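# Seat rubber backing on pin post, then bin pin

## Task

Fit a rubber backing onto the pin's post so that it sits fully or almost fully down, with its wider end facing the pin, and then place the pin inside the bin. Some backings are tight on the post and may stall partway if the push is too gentle, so press firmly enough to seat them.

## Robot and tools

ROBOT. There are two arms. left_arm carries a five-finger left hand and right_arm a right hand; the left hand mirrors the right. Calibrated base positions in the scene frame: left_arm (+0.051, +0.374, 0) m, right_arm (+0.037, -0.468, 0) m, each turned only slightly about z. A camera stand sits behind the arms. A loose object may occasionally be nudged by something outside the robot.

FRAMES. Scene frame: origin at table-top height, midway between the nominal bases; +z up, +x out over the table, left_arm toward +y. Image left and right do not match arm names. Each arm reports hand positions, velocities and targets in its own base frame, and its offsets run along its own base axes. Fixed cameras and the table use the scene frame. Reported positions can be off by a few centimetres.

HAND POINT. It sits 0.05 m in front of the palm and 0.15 m out from the wrist flange. Its +z runs along straight fingers, +y out of the palm, +x across the palm away from the thumb on the right hand (toward the thumb on the left hand). Straight fingertips extend 0.06-0.07 m past it along +z, about 0.06 m behind it along -y. A wrist bracket on the little-finger side can strike things, and with fingers level the wrist can hang up to 0.11 m (palm down) or 0.23 m (palm up) below the point.

ROW FORMAT (shared by execute_actions and move). One row is 28 numbers, each in [-1, 1], always for both arms: left_arm dx, dy, dz, rx, ry, rz; left hand thumb_turn, thumb_bend, index, middle, ring, little, force_limit, speed; then the same 14 for right_arm. The six pose numbers are an offset, not a pose: measured from that arm's Hand target as it stood when the action or move began, along the arm's base axes; 1.0 equals 0.6 m for dx, dy, dz and 180 degrees for the rotation vector rx, ry, rz, which turns about the Hand target's position. All six zero re-requests the current Hand target. The six motor numbers are absolute targets: -1 open/straight, +1 closed (thumb_turn +1 puts the thumb opposite the fingers). force_limit maps -1 to about 0 N and +1 to 10 N at the fingertip (15 N for both thumb motors). speed rises from nearly 0 at -1 to full at +0.48 and above. To leave a hand unchanged, resend the last eight hand numbers you actually sent, not its readings (before any were sent, use hand_measured plus hand_force_limit and hand_speed). The thumb opposed, the hand grips things 0.035-0.065 m thick, or a handle down to 0.025 m. For a soft grip close at speed -0.94 or below. To squeeze harder, raise force_limit and send a target further closed than hand_measured.

TOOLS.
execute_actions(actions, cameras): actions is a list of actions; each action is up to 15 rows at 1/30 s per row (a short one repeats its last row). Every row counts from the action's starting Hand target, so repeating an offset moves further. Images return only with an empty list or when cameras names them.
move(target, speed, blend, stop_force, zero, blocking, cameras): straight-line path toward one row or a list of up to 15 rows, all offsets from the same starting Hand targets. speed in m/s, 0.002-3.6, default 0.25 (turns up to twice that in rad/s). blend in m rounds corners in a list. stop_force in N, 3-120, ends an arm's path when it feels that much push against its travel; unreliable while the hand turns, and leave it out when backing away from a contact. zero (default true) re-zeroes the force baseline first. blocking=false returns early but cannot combine with stop_force. Moves cap at 10 s and do not avoid obstacles; avoid paths passing near an arm's own base.
wait(seconds 0-10), stop(), zoom_image(camera, region [x0, y0, x1, y1] in pixels, at most 504 by 504), show_instructions(), zero_wrist_force(arm), finished_scene(scene 1, optional).
Cameras: cam_high, cam_left_wrist, cam_right_wrist, each 672x504; ["all"] for all.

RESULTS. Per arm: end_effector_position (m), end_effector_quat_wxyz, velocities, Hand target (your last command after clipping; next offsets count from it; the hand often rests a bit short, and the next command asks for it again), joint positions and torques, Wrist force and Wrist torque in the end effector's axes plus the peak line, hand_measured, hand_stopped_by (moving, target, force, stalled, fault) and hand_load_n (a grip lost shows as load near 0). move adds a "move:" line: done, off_target, moving, held or fault, plus limits such as paced or held. MOTOR HOT warns of overheating; at 85 °C the arm brakes for 30-60 s.

CAUTIONS. Orientation commands are clipped to 32 degrees from the measured one per step. Arms are stiff: aiming even slightly past a firm contact, or a net force near 150 N, or a joint torque limit (132 N m for the big joints, 24.6 N m for wrists) triggers a 10 s stop. Do not let the arms or hands press on each other; a clearance check helps but does not guarantee separation. Do not drop parts, release moving parts, slam or hit fixed things; anything leaving the table fails the task. Avoid heavy finger loads. Smooth, quick, low-effort motion is preferred, and the result must hold after the scene ends.

Each tool is called after "Request:" as name(argument=value, ...), one argument or row to a line, values as JSON.

Reference images:

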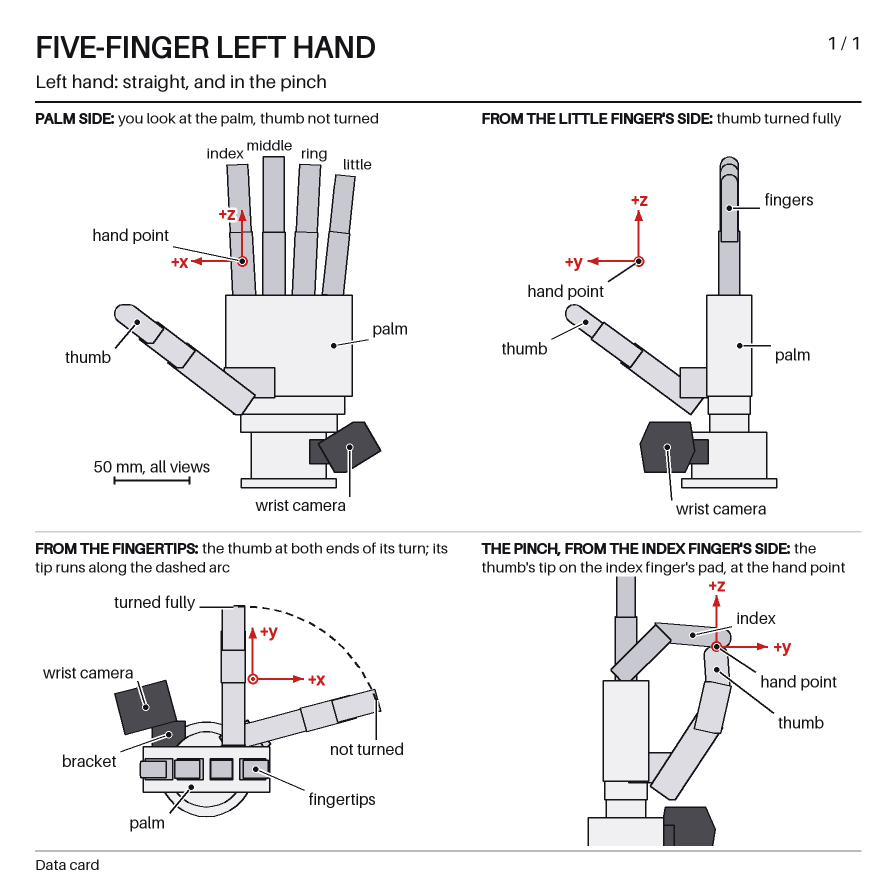

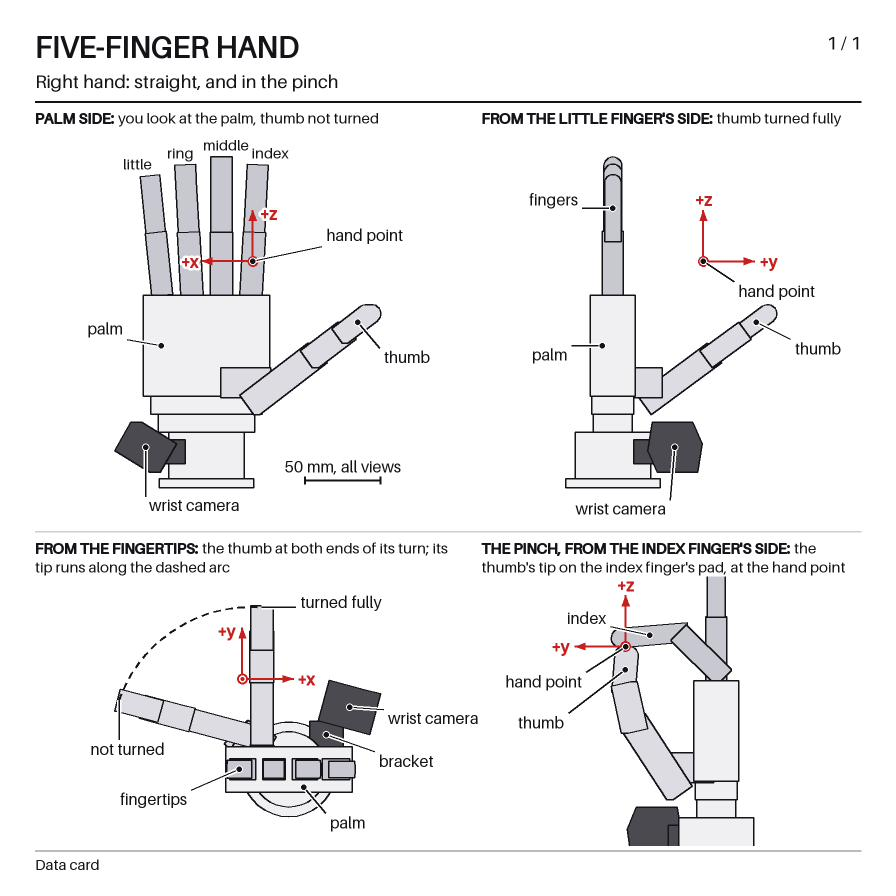

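## Session

Request:
execute_actions(
  actions=[],
)

Scene clock: 0.00 s.
left_arm: end_effector_position=(+0.2719, -0.0679, +0.2474) hand_measured=(-1.000, -1.000, -1.000, -1.000, -1.000, -1.000) hand_load_n=(+0.0, +0.0, +0.0, +0.0, +0.0, +0.0) hand_stopped_by=(target, target, target, target, target, target) hand_force_limit=0.00 hand_speed=-0.80 end_effector_quat_wxyz=(-0.002, +0.986, -0.165, -0.003) | right_arm: end_effector_position=(+0.3053, +0.6496, +0.3462) hand_measured=(-1.000, -1.000, -1.000, -1.000, -1.000, -1.000) hand_load_n=(+0.0, -0.5, +0.0, +0.0, +0.0, +0.0) hand_stopped_by=(target, target, target, target, target, target) hand_force_limit=0.00 hand_speed=-0.80 end_effector_quat_wxyz=(+0.752, +0.039, -0.649, -0.114)
Joint positions: left_arm=[3.664 -1.44 -1.923 1.79 -1.577 2.424] | right_arm=[0.627 -0.458 0.778 3.027 0.864 -1.916]
Joint velocities: within noise
Joint torques (N m): no reading
Wrist force (N): no reading
Wrist torque (N m): no reading
Wrist force, peak (N): no reading
Hand target: left_arm +0.2719, -0.0679, +0.2474; -0.002, +0.986, -0.165, -0.003 | right_arm +0.3053, +0.6496, +0.3462; +0.752, +0.039, -0.649, -0.114

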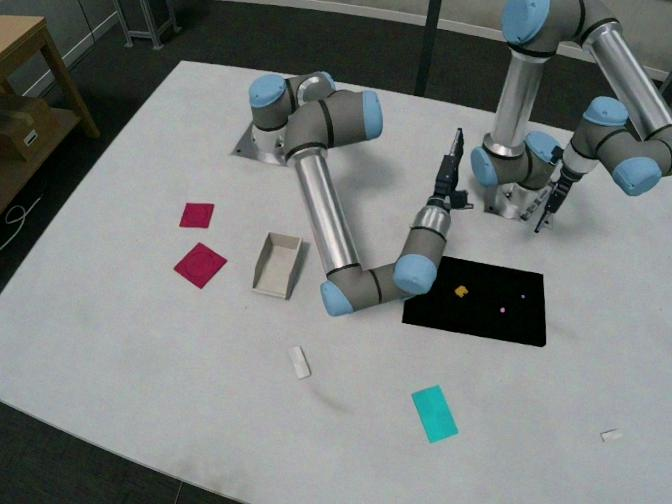

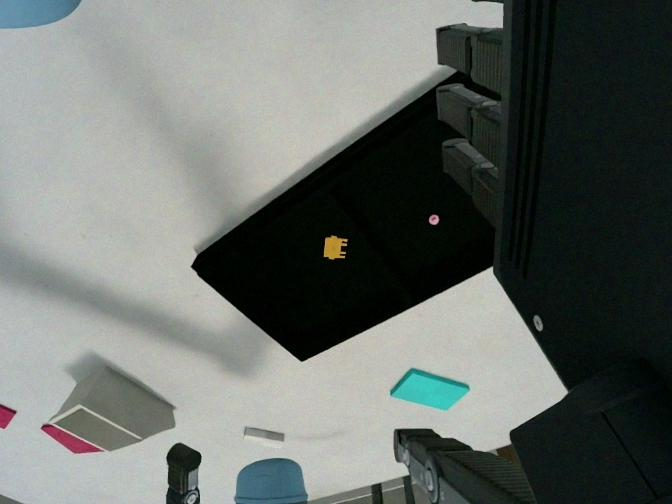

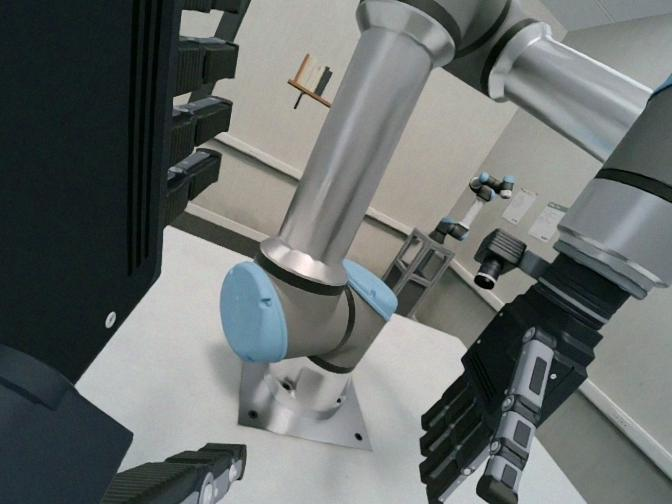

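Request:
zoom_image(
  camera="cam_high",
  region=[400, 250, 560, 350],
)

Request:
zoom_image(
  camera="cam_left_wrist",
  region=[280, 170, 480, 300],
)

Request:
zoom_image(
  camera="cam_high",
  region=[230, 220, 350, 400],
)

Request:
zoom_image(
  camera="cam_high",
  region=[400, 370, 640, 460],
)

Scaled by 3.150 from the camera's 672x504 image, which has a finer 960x720 frame.

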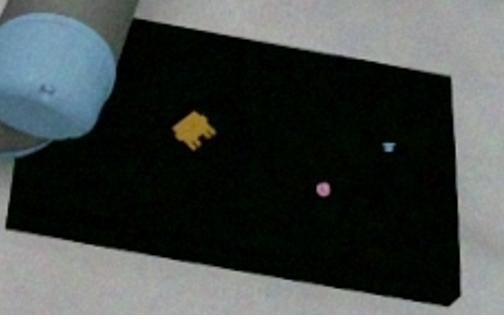

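Scaled by 2.520 from the camera's 672x504 image, which has a finer 960x720 frame.

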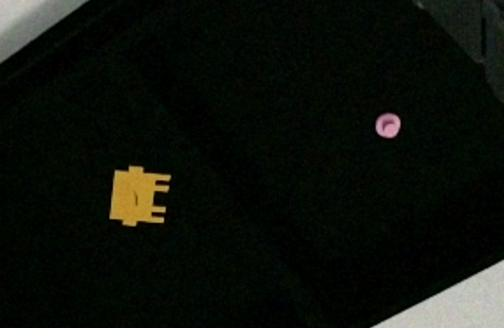

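Scaled by 2.800 from the camera's 672x504 image, which has a finer 960x720 frame.

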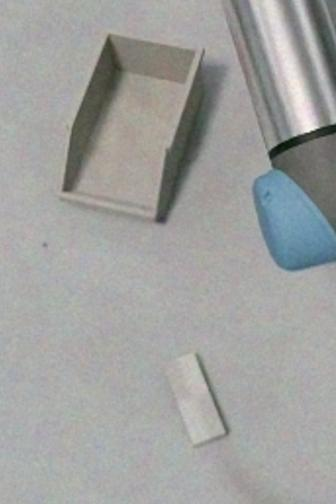

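Scaled by 2.100 from the camera's 672x504 image, which has a finer 960x720 frame.

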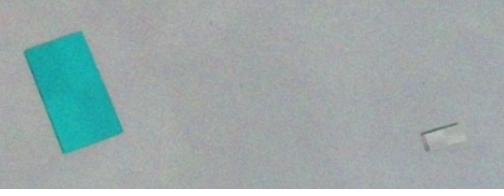

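Request:
move(
  target=[
    [0,0,0,0,0,0,-1,-1,-1,-1,-1,-1,0,-0.8, 0.397,-0.301,0,0,0,-0.1333,-1,-1,-1,-1,-1,-1,0,-0.8],
    [0,0,0,0,0,0,-1,-1,-1,-1,-1,-1,0,-0.8, 0.637,-0.7375,0,0,0,-0.2667,-1,-1,-1,-1,-1,-1,0,-0.8],
  ],
  blend=[0.05,0],
  speed=0.35,
  cameras=["all"],
)

Scene clock: 16.57 s.
left_arm: end_effector_position=(+0.2719, -0.0679, +0.2474) hand_measured=(-1.000, -1.000, -1.000, -1.000, -1.000, -1.000) hand_load_n=(+0.0, +0.0, +0.0, +0.0, +0.0, +0.0) hand_stopped_by=(target, target, target, target, target, target) hand_force_limit=0.00 hand_speed=-0.80 end_effector_quat_wxyz=(-0.002, +0.986, -0.165, -0.003) | right_arm: end_effector_position=(+0.6874, +0.2072, +0.3462) hand_measured=(-1.000, -1.000, -1.000, -1.000, -1.000, -1.000) hand_load_n=(+0.0, +0.0, +0.0, +0.0, +0.5, +0.0) hand_stopped_by=(target, target, target, target, target, target) hand_force_limit=0.00 hand_speed=-0.80 end_effector_quat_wxyz=(+0.640, -0.228, -0.608, -0.410)
Joint positions: left_arm=[3.664 -1.44 -1.923 1.79 -1.577 2.424] | right_arm=[-0.211 -0.457 0.775 3.029 0.865 -1.916]
Joint torques (N m): left_arm=[-0.2 12.5 15.91 -2.49 -0.13 0.04] | right_arm=[-8.5 -46.89 -31.83 3.13 -1.68 0.75]
Wrist force (N): left_arm=[0.0 -0.2 -0.1] | right_arm=[-0.1 -0.7 -0.1]
Wrist torque (N m): left_arm=[-0.01 0.00 0.00] | right_arm=[-0.08 0.00 0.00]
Wrist force, peak (N): left_arm=[-0.7 0.0 0.2] | right_arm=[0.3 -0.9 -1.5]
Hand target: left_arm +0.2719, -0.0679, +0.2474; -0.002, +0.986, -0.165, -0.003 | right_arm +0.6875, +0.2071, +0.3462; +0.640, -0.228, -0.608, -0.410
Off the commanded pose: left_arm 0.000 m, 0 deg | right_arm 0.000 m, 0 deg.
move: done

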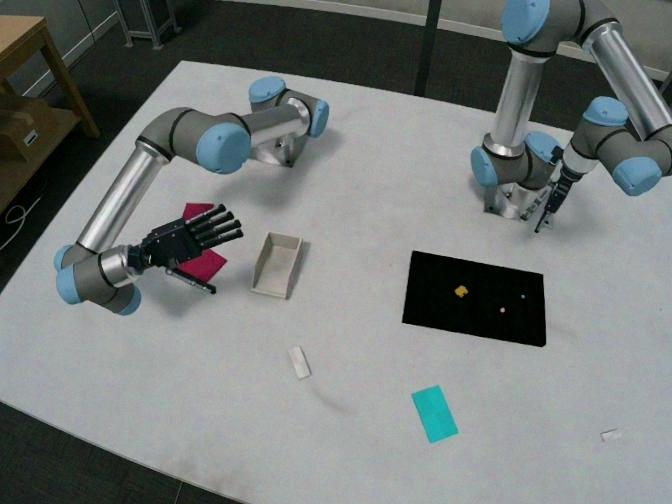

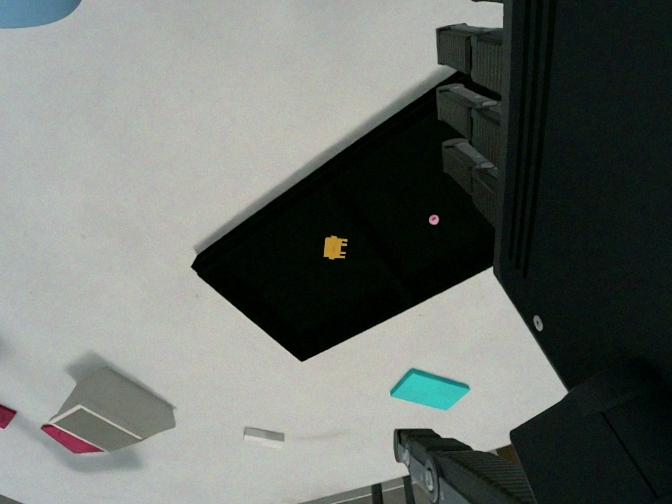

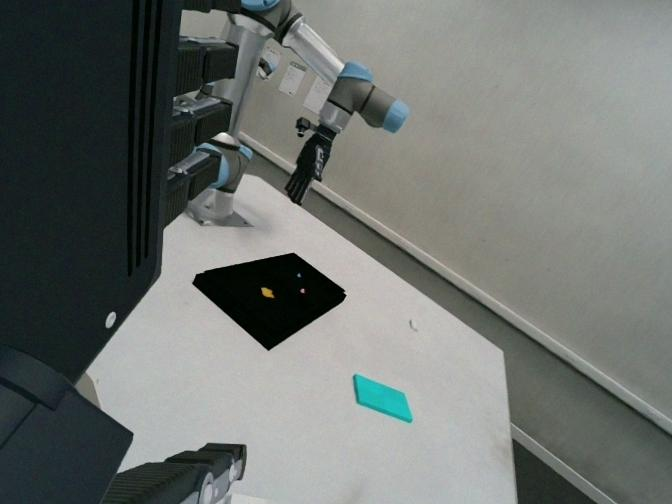

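Request:
move(
  target=[0,0.1333,0,0,0,0,-1,-1,-1,-1,-1,-1,0,-0.8, 0,0,0,0,0,0,-1,-1,-1,-1,-1,-1,0,-0.8],
  speed=0.25,
  cameras=["cam_left_wrist"],
)

Request:
move(
  target=[0,0,-0.1333,0,0,0,-1,-1,-1,-1,-1,-1,0,-0.8, 0,0,0,0,0,0,-1,-1,-1,-1,-1,-1,0,-0.8],
  speed=0.25,
  cameras=["cam_left_wrist","cam_high"],
)

Scene clock: 20.23 s.
left_arm: end_effector_position=(+0.2719, +0.0120, +0.2474) hand_measured=(-1.000, -1.000, -1.000, -1.000, -1.000, -1.000) hand_load_n=(+0.0, +0.0, +0.0, +0.0, +0.0, +0.0) hand_stopped_by=(target, target, target, target, target, target) hand_force_limit=0.00 hand_speed=-0.80 end_effector_quat_wxyz=(-0.002, +0.986, -0.165, -0.003) | right_arm: end_effector_position=(+0.6875, +0.2071, +0.3462) hand_measured=(-1.000, -1.000, -1.000, -1.000, -1.000, -1.000) hand_load_n=(+0.0, +0.0, +0.0, +0.0, +0.0, +0.0) hand_stopped_by=(target, target, target, target, target, target) hand_force_limit=0.00 hand_speed=-0.80 end_effector_quat_wxyz=(+0.640, -0.228, -0.608, -0.410)
Joint positions: left_arm=[3.935 -1.471 -1.895 1.795 -1.578 2.695] | right_arm=[-0.211 -0.456 0.775 3.029 0.865 -1.916]
Joint torques (N m): left_arm=[10.1 6.07 24.82 0.12 1.58 2.2] | right_arm=[-5.93 -45.34 -32.34 3.21 -0.84 1.83]
Wrist force (N): left_arm=[0.2 0.3 0.1] | right_arm=[0.2 -0.6 -0.1]
Wrist torque (N m): left_arm=[0.03 -0.01 -0.10] | right_arm=[-0.06 -0.04 0.02]
Wrist force, peak (N): left_arm=[-0.2 1.1 0.2] | right_arm=[0.2 -0.7 0.1]
Hand target: left_arm +0.2719, +0.0121, +0.2474; -0.002, +0.986, -0.165, -0.003 | right_arm +0.6875, +0.2071, +0.3462; +0.640, -0.228, -0.608, -0.410
Off the commanded pose: left_arm 0.000 m, 0 deg | right_arm 0.000 m, 0 deg.
move: done
Images, in order (width x height): cam_left_wrist 672x504.

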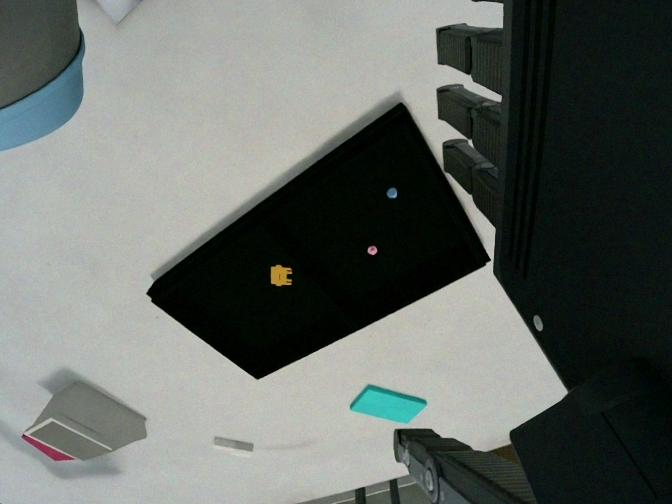

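Scene clock: 21.43 s.
left_arm: end_effector_position=(+0.2719, +0.0121, +0.1675) hand_measured=(-1.000, -1.000, -1.000, -1.000, -1.000, -1.000) hand_load_n=(+0.5, +0.0, +0.0, +0.0, +0.0, +0.0) hand_stopped_by=(target, target, target, target, target, target) hand_force_limit=0.00 hand_speed=-0.80 end_effector_quat_wxyz=(-0.002, +0.986, -0.165, -0.003) | right_arm: end_effector_position=(+0.6875, +0.2071, +0.3462) hand_measured=(-1.000, -1.000, -1.000, -1.000, -1.000, -1.000) hand_load_n=(+0.0, +0.0, +0.0, +0.0, +0.0, +0.0) hand_stopped_by=(target, target, target, target, target, target) hand_force_limit=0.00 hand_speed=-0.80 end_effector_quat_wxyz=(+0.640, -0.228, -0.608, -0.410)
Joint positions: left_arm=[3.935 -1.539 -2.049 2.016 -1.578 2.695] | right_arm=[-0.211 -0.456 0.775 3.029 0.865 -1.916]
Joint torques (N m): left_arm=[-11.09 5.94 6.45 -0.45 1.4 -1.76] | right_arm=[-5.11 -45.72 -31.18 3.14 -0.18 1.91]
Wrist force (N): left_arm=[-0.1 0.0 -0.1] | right_arm=[0.4 -0.4 0.0]
Wrist torque (N m): left_arm=[-0.06 0.00 0.02] | right_arm=[-0.04 -0.08 0.04]
Wrist force, peak (N): left_arm=[-0.4 0.1 -0.8] | right_arm=[0.3 -0.8 -0.1]
Hand target: left_arm +0.2719, +0.0121, +0.1674; -0.002, +0.986, -0.165, -0.003 | right_arm +0.6875, +0.2071, +0.3462; +0.640, -0.228, -0.608, -0.410
Off the commanded pose: left_arm 0.000 m, 0 deg | right_arm 0.000 m, 0 deg.
move: done
Images, in order (width x height): cam_high 672x504, cam_left_wrist 672x504.

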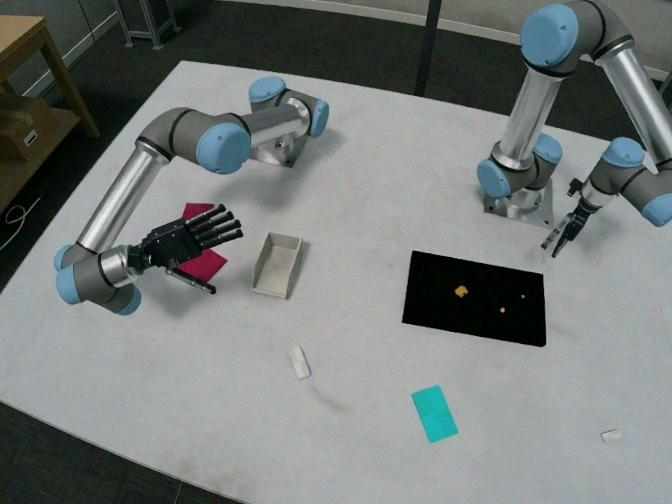

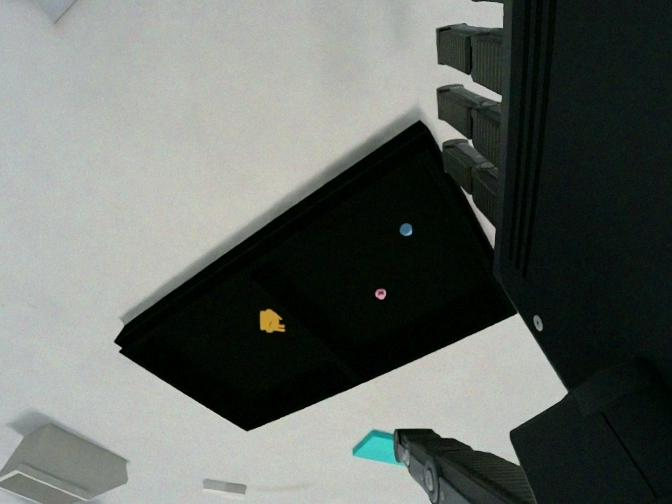

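Request:
move(
  target=[
    [0.147,0.08,0.121,0,0,0.5556,-1,-1,-1,-1,-1,-1,0,-0.8, 0,0,0,0,0,0,-1,-1,-1,-1,-1,-1,0,-0.8],
    [0.213,-0.12,0.054,-0.0576,-0.3446,-0.8318,-1,-1,-1,-1,-1,-1,0,-0.8, 0,0,0,0,0,0,-1,-1,-1,-1,-1,-1,0,-0.8],
  ],
  blend=[0.03,0],
  speed=0.45,
  cameras=["cam_left_wrist","cam_high"],
)

Scene clock: 38.70 s.
left_arm: end_effector_position=(+0.3997, -0.0599, +0.1998) hand_measured=(-1.000, -1.000, -1.000, -1.000, -1.000, -1.000) hand_load_n=(+0.0, +0.0, +0.0, +0.0, +0.0, +0.0) hand_stopped_by=(target, target, target, target, target, target) hand_force_limit=0.00 hand_speed=-0.80 end_effector_quat_wxyz=(+0.003, -0.002, +0.923, -0.384) | right_arm: end_effector_position=(+0.6875, +0.2071, +0.3462) hand_measured=(-1.000, -1.000, -1.000, -1.000, -1.000, -1.000) hand_load_n=(+0.0, +0.0, +0.0, +0.0, +0.0, +0.0) hand_stopped_by=(target, target, target, target, target, target) hand_force_limit=0.00 hand_speed=-0.80 end_effector_quat_wxyz=(+0.640, -0.228, -0.608, -0.410)
Joint positions: left_arm=[3.626 -1.948 -1.67 1.617 -0.889 -0.935] | right_arm=[-0.211 -0.456 0.775 3.029 0.865 -1.916]
Joint torques (N m): left_arm=[12.9 38.15 4.49 -0.21 2.27 -1.5] | right_arm=[-0.13 -45.87 -32.23 3.13 2.24 1.78]
Wrist force (N): left_arm=[-0.3 0.7 0.5] | right_arm=[0.3 -0.4 0.1]
Wrist torque (N m): left_arm=[0.27 0.12 -0.04] | right_arm=[-0.04 -0.06 0.03]
Wrist force, peak (N): left_arm=[-0.3 0.7 1.1] | right_arm=[0.2 -0.8 -0.1]
Hand target: left_arm +0.3997, -0.0599, +0.1998; +0.003, -0.002, +0.923, -0.384 | right_arm +0.6875, +0.2071, +0.3462; +0.640, -0.228, -0.608, -0.410
Off the commanded pose: left_arm 0.000 m, 0 deg | right_arm 0.000 m, 0 deg.
move: done
Images, in order (width x height): cam_high 672x504, cam_left_wrist 672x504.

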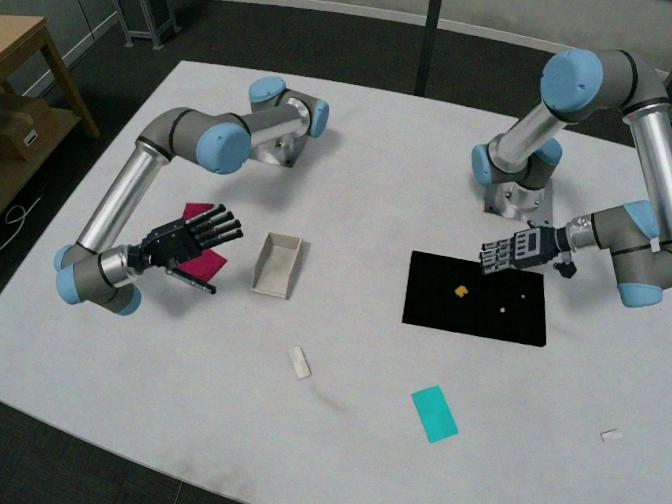

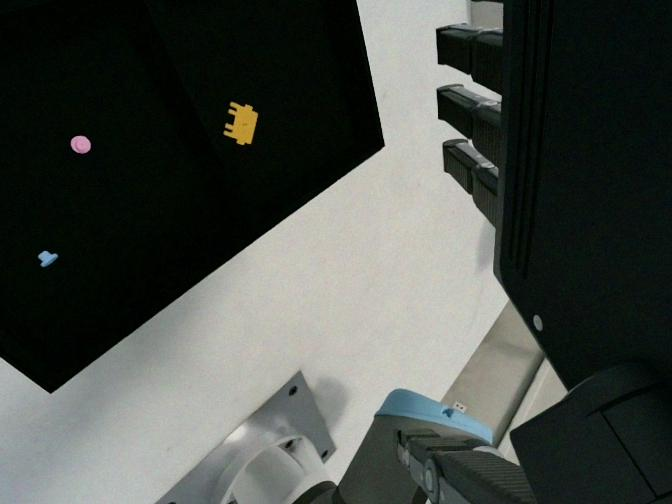

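Request:
zoom_image(
  camera="cam_left_wrist",
  region=[20, 80, 290, 290],
)

Request:
zoom_image(
  camera="cam_left_wrist",
  region=[200, 90, 280, 150],
)

Request:
zoom_image(
  camera="cam_left_wrist",
  region=[20, 120, 120, 280],
)

Scaled by 1.867 from the camera's 672x504 image, which has a finer 960x720 frame.

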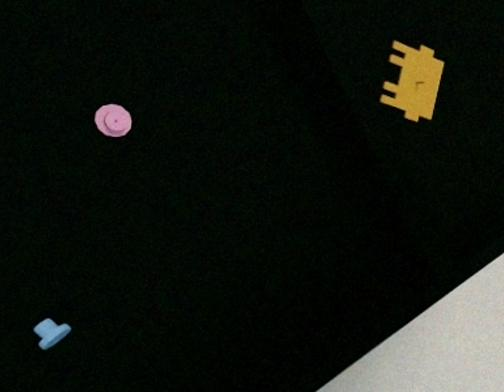

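Scaled by 6.300 from the camera's 672x504 image, which has a finer 960x720 frame.

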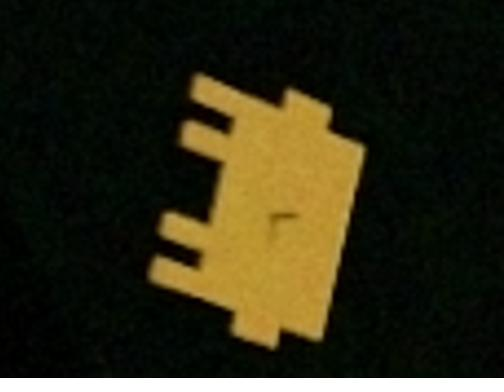

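Scaled by 3.150 from the camera's 672x504 image, which has a finer 960x720 frame.

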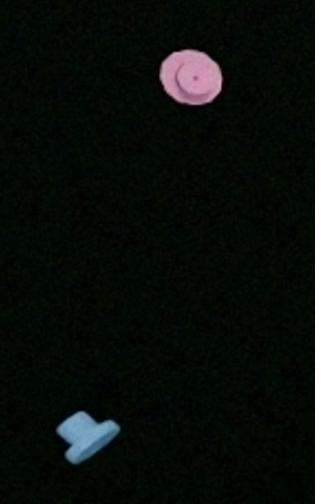

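Request:
move(
  target=[0.035,0.035,-0.1333,0,0,0,0.64,-0.65,0.3,-1,-1,-1,0,-0.3, 0,0,0,0,0,0,-1,-1,-1,-1,-1,-1,0,-0.8],
  speed=0.25,
  cameras=["cam_left_wrist","cam_high"],
)

Scene clock: 47.10 s.
left_arm: end_effector_position=(+0.4207, -0.0389, +0.1198) hand_measured=(+0.640, -0.650, +0.300, -1.000, -1.000, -1.000) hand_load_n=(+0.0, +0.0, +0.0, +0.0, +0.0, +0.0) hand_stopped_by=(target, target, target, target, target, target) hand_force_limit=0.00 hand_speed=-0.30 end_effector_quat_wxyz=(+0.003, -0.002, +0.923, -0.384) | right_arm: end_effector_position=(+0.6875, +0.2071, +0.3462) hand_measured=(-1.000, -1.000, -1.000, -1.000, -1.000, -1.000) hand_load_n=(+0.0, +0.0, +0.0, +0.0, +0.0, +0.0) hand_stopped_by=(target, target, target, target, target, target) hand_force_limit=0.00 hand_speed=-0.80 end_effector_quat_wxyz=(+0.640, -0.228, -0.608, -0.410)
Joint positions: left_arm=[3.646 -2.101 -1.677 1.762 -0.897 -0.912] | right_arm=[-0.211 -0.456 0.775 3.029 0.865 -1.916]
Joint torques (N m): left_arm=[12.06 26.75 21.57 -0.33 -0.64 1.88] | right_arm=[0.27 -46.24 -31.75 3.17 2.13 1.84]
Wrist force (N): left_arm=[0.0 0.5 0.8] | right_arm=[0.1 -0.4 0.1]
Wrist torque (N m): left_arm=[0.23 0.10 -0.21] | right_arm=[-0.04 -0.04 0.03]
Wrist force, peak (N): left_arm=[-0.2 1.3 1.1] | right_arm=[0.3 -0.7 -0.2]
Hand target: left_arm +0.4207, -0.0389, +0.1198; +0.003, -0.002, +0.923, -0.384 | right_arm +0.6875, +0.2071, +0.3462; +0.640, -0.228, -0.608, -0.410
Off the commanded pose: left_arm 0.000 m, 0 deg | right_arm 0.000 m, 0 deg.
move: done
Images, in order (width x height): cam_high 672x504, cam_left_wrist 672x504.

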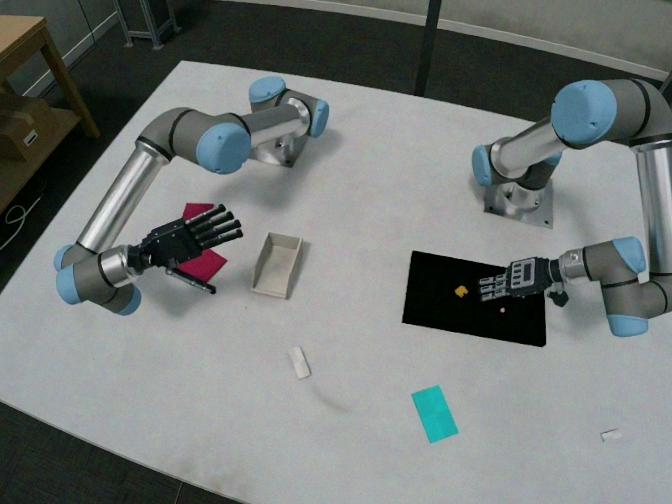

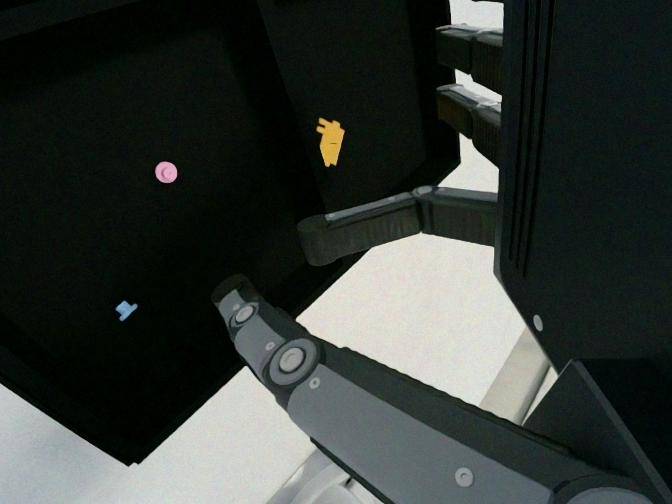

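Request:
zoom_image(
  camera="cam_left_wrist",
  region=[180, 170, 360, 320],
)

Request:
zoom_image(
  camera="cam_high",
  region=[400, 240, 580, 350],
)

Scaled by 2.800 from the camera's 672x504 image, which has a finer 960x720 frame.

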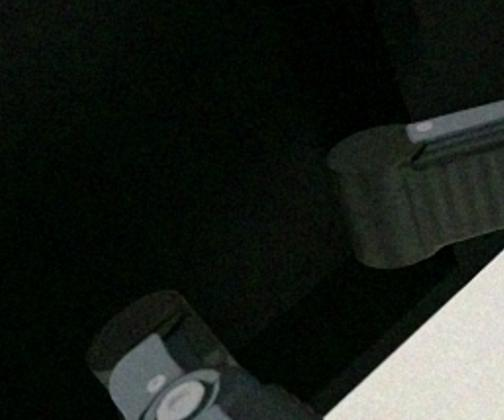

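Scaled by 2.800 from the camera's 672x504 image, which has a finer 960x720 frame.

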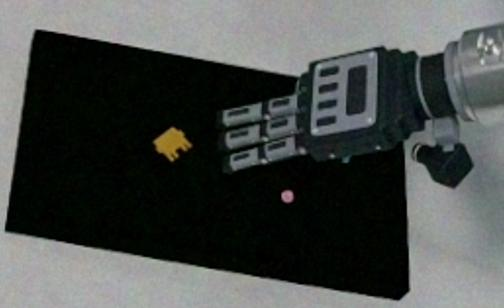

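Request:
move(
  target=[0.0515,0.0067,-0.0833,0,0,0,0.64,-0.65,0.3,-1,-1,-1,0,-0.3, 0,0,0,0,0,0,-1,-1,-1,-1,-1,-1,0,-0.8],
  speed=0.2,
  cameras=["cam_left_wrist"],
)

Request:
zoom_image(
  camera="cam_left_wrist",
  region=[180, 150, 400, 330],
)

Scene clock: 60.37 s.
left_arm: end_effector_position=(+0.4515, -0.0349, +0.0700) hand_measured=(+0.640, -0.650, +0.300, -1.000, -1.000, -1.000) hand_load_n=(+0.0, +0.0, +0.5, +0.0, +0.0, +0.0) hand_stopped_by=(target, target, target, target, target, target) hand_force_limit=0.00 hand_speed=-0.30 end_effector_quat_wxyz=(+0.003, -0.002, +0.923, -0.384) | right_arm: end_effector_position=(+0.6875, +0.2071, +0.3462) hand_measured=(-1.000, -1.000, -1.000, -1.000, -1.000, -1.000) hand_load_n=(+0.0, +0.0, +0.0, +0.0, +0.0, +0.0) hand_stopped_by=(target, target, target, target, target, target) hand_force_limit=0.00 hand_speed=-0.80 end_effector_quat_wxyz=(+0.640, -0.228, -0.608, -0.410)
Joint positions: left_arm=[3.622 -2.232 -1.601 1.834 -0.887 -0.941] | right_arm=[-0.211 -0.456 0.775 3.029 0.865 -1.916]
Joint torques (N m): left_arm=[-11.21 29.81 22.12 -0.52 2.41 -1.88] | right_arm=[0.45 -45.59 -32.31 3.06 2.09 1.78]
Wrist force (N): left_arm=[0.5 0.2 0.8] | right_arm=[0.1 -0.5 0.1]
Wrist torque (N m): left_arm=[0.18 -0.02 -0.03] | right_arm=[-0.06 -0.04 0.03]
Wrist force, peak (N): left_arm=[0.1 0.9 1.1] | right_arm=[0.4 -0.7 0.1]
Hand target: left_arm +0.4516, -0.0349, +0.0698; +0.003, -0.002, +0.923, -0.384 | right_arm +0.6875, +0.2071, +0.3462; +0.640, -0.228, -0.608, -0.410
Off the commanded pose: left_arm 0.000 m, 0 deg | right_arm 0.000 m, 0 deg.
move: done
Images, in order (width x height): cam_left_wrist 672x504.

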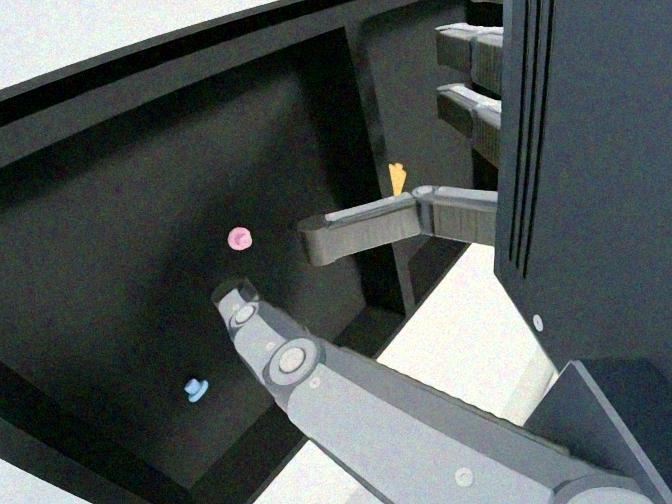

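Scaled by 2.291 from the camera's 672x504 image, which has a finer 960x720 frame.

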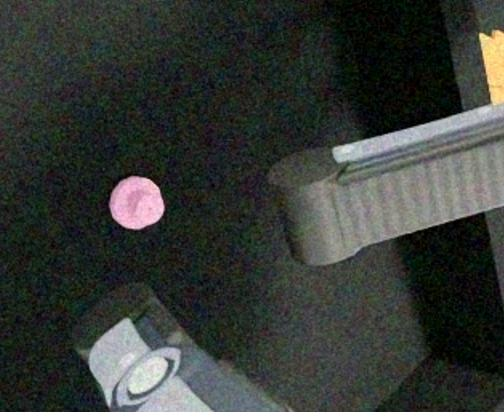

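Request:
zoom_image(
  camera="cam_left_wrist",
  region=[0, 0, 504, 504],
)

Request:
zoom_image(
  camera="cam_left_wrist",
  region=[320, 0, 520, 200],
)

Scaled by 1.000.

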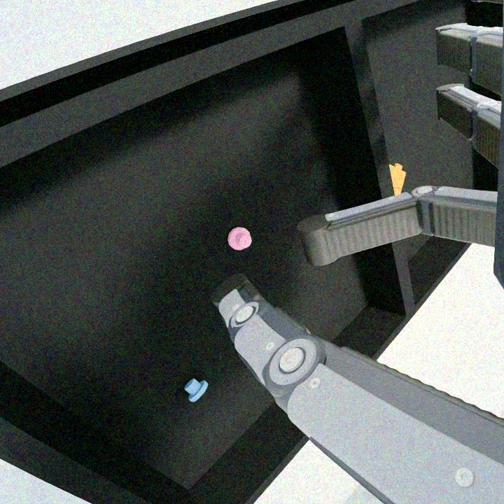

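Scaled by 2.520 from the camera's 672x504 image, which has a finer 960x720 frame.

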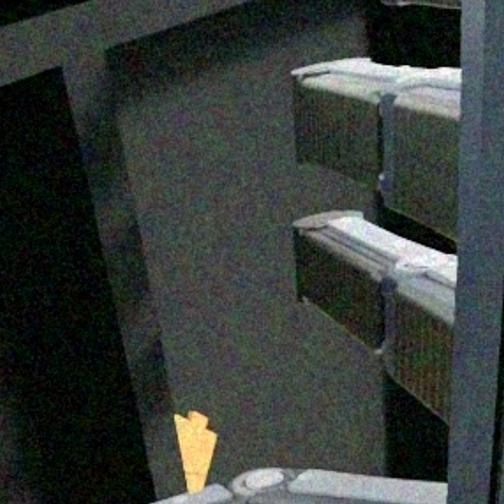

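Request:
zoom_image(
  camera="cam_left_wrist",
  region=[240, 0, 430, 130],
)

Request:
zoom_image(
  camera="cam_left_wrist",
  region=[300, 190, 500, 400],
)

Request:
zoom_image(
  camera="cam_left_wrist",
  region=[0, 300, 260, 504],
)

Scaled by 2.653 from the camera's 672x504 image, which has a finer 960x720 frame.

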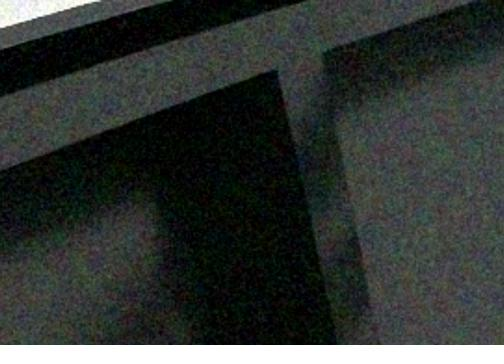

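Scaled by 2.400 from the camera's 672x504 image, which has a finer 960x720 frame.

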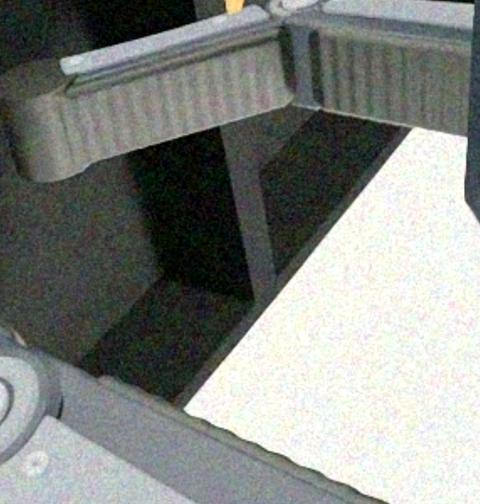

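Scaled by 1.938 from the camera's 672x504 image, which has a finer 960x720 frame.

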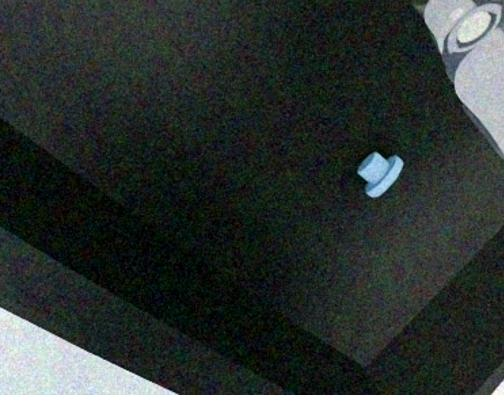

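Request:
move(
  target=[
    [0.005,0.003,0.05,0,0,0.05,0.64,-0.65,0.3,0.5,1,1,0,-0.2, 0,0,0,0,0,0,-1,-1,-1,-1,-1,-1,0,-0.8],
    [0.0192,0.0115,0.0333,0,0,0.3333,0.64,-0.65,0.3,0.5,1,1,0,-0.2, 0,0,0,0,0,0,-1,-1,-1,-1,-1,-1,0,-0.8],
  ],
  blend=[0.02,0],
  speed=0.3,
  cameras=["cam_left_wrist","cam_high"],
)

Scene clock: 78.83 s.
left_arm: end_effector_position=(+0.4631, -0.0280, +0.0898) hand_measured=(+0.640, -0.650, +0.300, +0.500, +1.000, +1.000) hand_load_n=(+0.0, +0.0, +0.0, +0.0, +0.0, +0.0) hand_stopped_by=(target, target, target, target, target, target) hand_force_limit=0.00 hand_speed=-0.20 end_effector_quat_wxyz=(+0.194, -0.463, +0.799, -0.331) | right_arm: end_effector_position=(+0.6875, +0.2071, +0.3462) hand_measured=(-1.000, -1.000, -1.000, -1.000, -1.000, -1.000) hand_load_n=(+0.0, +0.0, +0.0, +0.0, +0.0, +0.0) hand_stopped_by=(target, target, target, target, target, target) hand_force_limit=0.00 hand_speed=-0.80 end_effector_quat_wxyz=(+0.640, -0.228, -0.608, -0.410)
Joint positions: left_arm=[3.692 -1.825 -1.915 2.623 -0.902 -2.232] | right_arm=[-0.211 -0.456 0.775 3.029 0.865 -1.916]
Joint torques (N m): left_arm=[-11.21 33.31 5.07 0.67 -0.47 -2.06] | right_arm=[0.26 -45.91 -31.73 3.06 2.09 1.76]
Wrist force (N): left_arm=[0.3 0.5 1.1] | right_arm=[0.5 -0.5 0.1]
Wrist torque (N m): left_arm=[0.20 0.00 -0.03] | right_arm=[-0.05 -0.09 0.04]
Wrist force, peak (N): left_arm=[0.4 0.7 1.3] | right_arm=[0.2 -0.8 0.2]
Hand target: left_arm +0.4631, -0.0280, +0.0898; +0.194, -0.463, +0.799, -0.331 | right_arm +0.6875, +0.2071, +0.3462; +0.640, -0.228, -0.608, -0.410
Off the commanded pose: left_arm 0.000 m, 0 deg | right_arm 0.000 m, 0 deg.
move: done
Images, in order (width x height): cam_high 672x504, cam_left_wrist 672x504.

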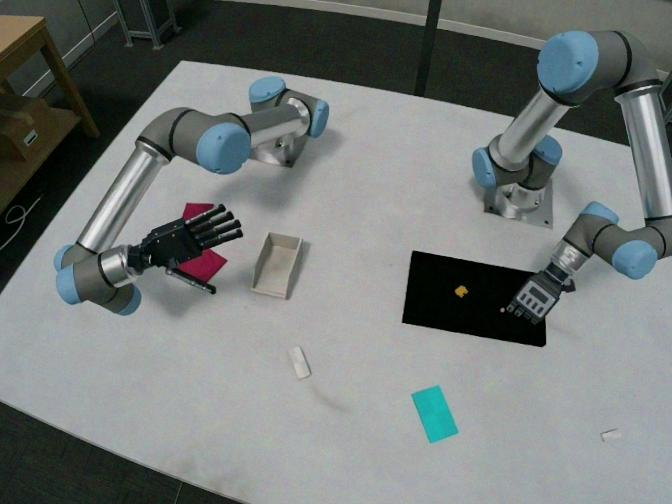

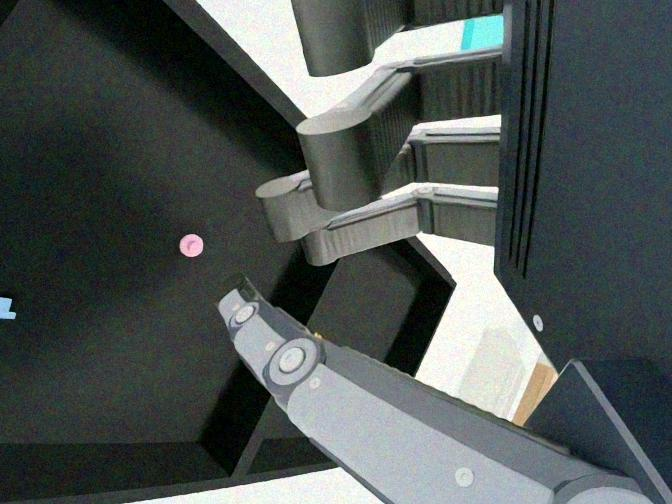

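Request:
move(
  target=[-0.0233,0.0162,-0.0583,0,0,0,0.64,-0.65,0.3,0.4,1,1,0,-0.2, 0,0,0,0,0,0,-1,-1,-1,-1,-1,-1,0,-0.8],
  speed=0.2,
  cameras=["cam_left_wrist"],
)

Request:
zoom_image(
  camera="cam_left_wrist",
  region=[180, 150, 380, 330],
)

Scene clock: 81.37 s.
left_arm: end_effector_position=(+0.4492, -0.0183, +0.0550) hand_measured=(+0.640, -0.650, +0.300, +0.400, +1.000, +1.000) hand_load_n=(+0.0, +0.0, +0.0, +0.0, +0.0, +0.0) hand_stopped_by=(target, target, target, target, target, target) hand_force_limit=0.00 hand_speed=-0.20 end_effector_quat_wxyz=(+0.194, -0.463, +0.799, -0.331) | right_arm: end_effector_position=(+0.6875, +0.2071, +0.3462) hand_measured=(-1.000, -1.000, -1.000, -1.000, -1.000, -1.000) hand_load_n=(+0.0, +0.0, +0.0, +0.0, +0.0, +0.0) hand_stopped_by=(target, target, target, target, target, target) hand_force_limit=0.00 hand_speed=-0.80 end_effector_quat_wxyz=(+0.640, -0.228, -0.608, -0.410)
Joint positions: left_arm=[3.738 -1.861 -1.988 2.698 -0.883 -2.178] | right_arm=[-0.211 -0.456 0.775 3.029 0.865 -1.916]
Joint torques (N m): left_arm=[11.66 18.55 2.14 1.44 2.29 1.8] | right_arm=[0.02 -45.56 -31.76 2.99 2.08 1.77]
Wrist force (N): left_arm=[0.4 0.0 1.2] | right_arm=[0.2 -0.5 0.1]
Wrist torque (N m): left_arm=[0.13 0.03 -0.18] | right_arm=[-0.06 -0.05 0.02]
Wrist force, peak (N): left_arm=[0.5 0.6 1.4] | right_arm=[0.3 -0.6 -0.1]
Hand target: left_arm +0.4491, -0.0182, +0.0548; +0.194, -0.463, +0.799, -0.331 | right_arm +0.6875, +0.2071, +0.3462; +0.640, -0.228, -0.608, -0.410
Off the commanded pose: left_arm 0.000 m, 0 deg | right_arm 0.000 m, 0 deg.
move: done
Images, in order (width x height): cam_left_wrist 672x504.

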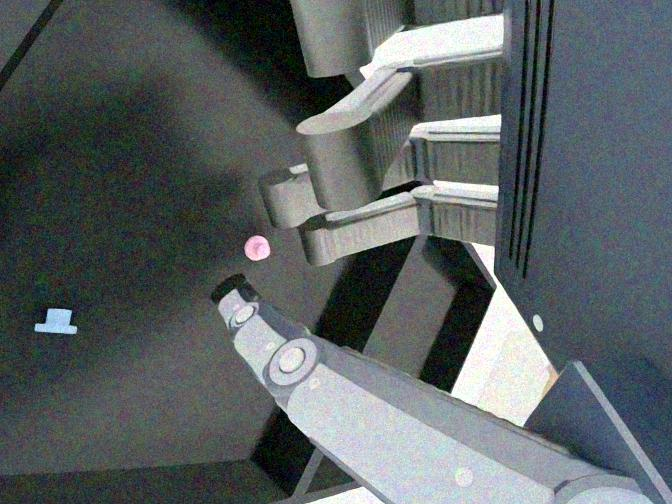

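Scaled by 2.520 from the camera's 672x504 image, which has a finer 960x720 frame.

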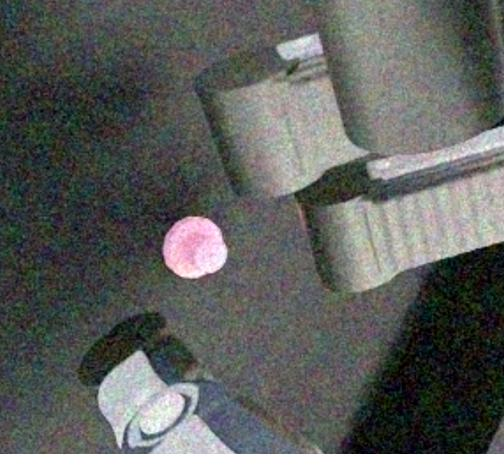

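Request:
move(
  target=[0,0,-0.0233,0,0,0,0.64,-0.65,0.3,0.4,1,1,0,-0.2, 0,0,0,0,0,0,-1,-1,-1,-1,-1,-1,0,-0.8],
  speed=0.04,
  stop_force=4,
  cameras=["cam_left_wrist"],
)

Request:
zoom_image(
  camera="cam_left_wrist",
  region=[180, 150, 380, 330],
)

Scene clock: 84.27 s.
left_arm: end_effector_position=(+0.4491, -0.0182, +0.0409) hand_measured=(+0.640, -0.650, +0.300, +0.400, +1.000, +1.000) hand_load_n=(+0.0, +0.0, +0.0, +0.0, +0.0, +0.5) hand_stopped_by=(target, target, target, target, target, target) hand_force_limit=0.00 hand_speed=-0.20 end_effector_quat_wxyz=(+0.195, -0.463, +0.799, -0.331) | right_arm: end_effector_position=(+0.6875, +0.2071, +0.3462) hand_measured=(-1.000, -1.000, -1.000, -1.000, -1.000, -1.000) hand_load_n=(+0.0, +0.0, +0.0, +0.5, +0.0, +0.0) hand_stopped_by=(target, target, target, target, target, target) hand_force_limit=0.00 hand_speed=-0.80 end_effector_quat_wxyz=(+0.640, -0.228, -0.608, -0.410)
Joint positions: left_arm=[3.739 -1.885 -2.002 2.736 -0.883 -2.178] | right_arm=[-0.211 -0.456 0.775 3.029 0.865 -1.916]
Joint torques (N m): left_arm=[-6.79 18.61 2.78 0.69 1.43 -1.51] | right_arm=[-0.32 -45.51 -31.6 3.12 2.12 1.69]
Wrist force (N): left_arm=[0.4 0.0 0.9] | right_arm=[0.1 -0.5 0.1]
Wrist torque (N m): left_arm=[0.13 0.02 -0.15] | right_arm=[-0.07 -0.04 0.02]
Wrist force, peak (N): left_arm=[0.3 0.1 1.2] | right_arm=[0.2 -0.7 -0.3]
Hand target: left_arm +0.4491, -0.0182, +0.0409; +0.194, -0.463, +0.799, -0.331 | right_arm +0.6875, +0.2071, +0.3462; +0.640, -0.228, -0.608, -0.410
Off the commanded pose: left_arm 0.000 m, 0 deg | right_arm 0.000 m, 0 deg.
move: done
Images, in order (width x height): cam_left_wrist 672x504.

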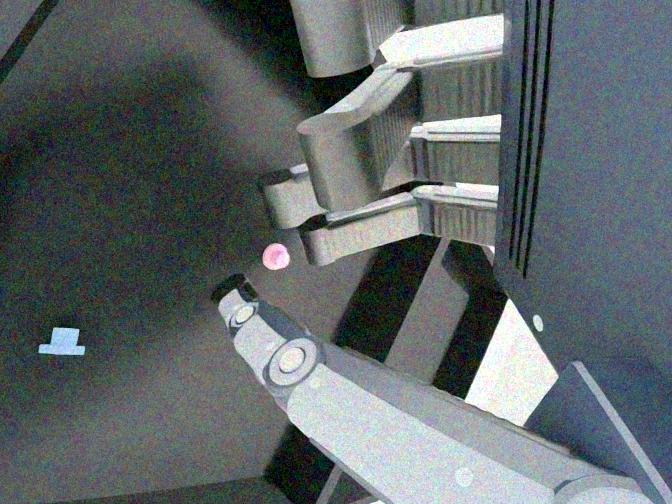

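Scaled by 2.520 from the camera's 672x504 image, which has a finer 960x720 frame.

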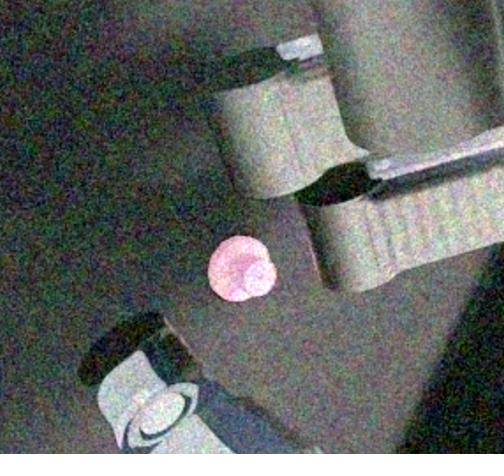

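Request:
move(
  target=[0,0,-0.0083,0,0,0,0.64,-0.5,0.3,0.4,1,1,0,-0.4, 0,0,0,0,0,0,-1,-1,-1,-1,-1,-1,0,-0.8],
  speed=0.03,
  stop_force=4,
  cameras=["cam_left_wrist"],
)

Request:
zoom_image(
  camera="cam_left_wrist",
  region=[200, 170, 360, 320],
)

Scene clock: 89.33 s.
left_arm: end_effector_position=(+0.4491, -0.0182, +0.0359) hand_measured=(+0.640, -0.500, +0.300, +0.400, +1.000, +1.000) hand_load_n=(+0.0, +0.0, +0.0, +0.0, +0.0, +0.0) hand_stopped_by=(target, target, target, target, target, target) hand_force_limit=0.00 hand_speed=-0.40 end_effector_quat_wxyz=(+0.194, -0.463, +0.799, -0.331) | right_arm: end_effector_position=(+0.6875, +0.2071, +0.3462) hand_measured=(-1.000, -1.000, -1.000, -1.000, -1.000, -1.000) hand_load_n=(+0.0, +0.0, +0.0, +0.0, +0.0, +0.0) hand_stopped_by=(target, target, target, target, target, target) hand_force_limit=0.00 hand_speed=-0.80 end_effector_quat_wxyz=(+0.640, -0.228, -0.608, -0.410)
Joint positions: left_arm=[3.739 -1.894 -2.006 2.749 -0.883 -2.178] | right_arm=[-0.211 -0.456 0.775 3.029 0.865 -1.916]
Joint torques (N m): left_arm=[-7.85 18.37 1.69 0.81 0.04 -0.47] | right_arm=[0.01 -46.01 -31.59 3.14 2.09 1.65]
Wrist force (N): left_arm=[-0.1 0.4 0.8] | right_arm=[0.1 -0.4 0.0]
Wrist torque (N m): left_arm=[0.19 0.09 -0.19] | right_arm=[-0.03 -0.02 0.02]
Wrist force, peak (N): left_arm=[0.3 0.2 1.2] | right_arm=[0.3 -0.8 0.1]
Hand target: left_arm +0.4491, -0.0182, +0.0359; +0.194, -0.463, +0.799, -0.331 | right_arm +0.6875, +0.2071, +0.3462; +0.640, -0.228, -0.608, -0.410
Off the commanded pose: left_arm 0.000 m, 0 deg | right_arm 0.000 m, 0 deg.
move: done
Images, in order (width x height): cam_left_wrist 672x504.

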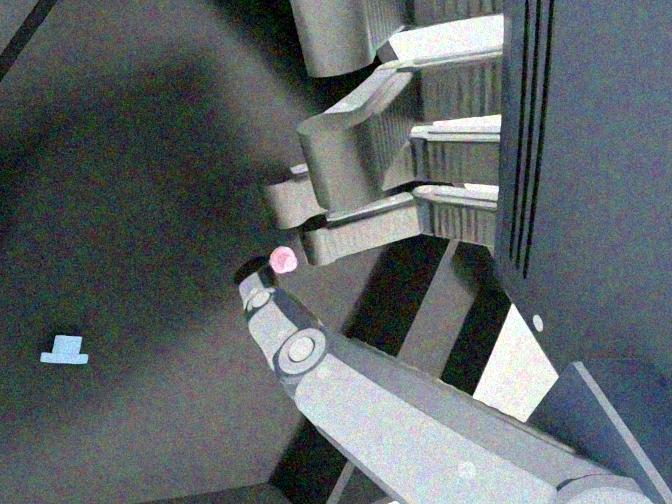

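Scaled by 3.150 from the camera's 672x504 image, which has a finer 960x720 frame.

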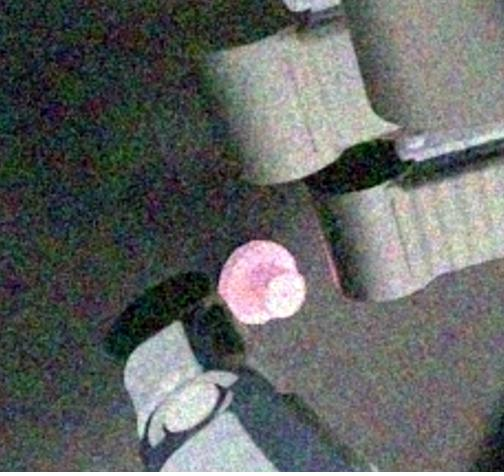

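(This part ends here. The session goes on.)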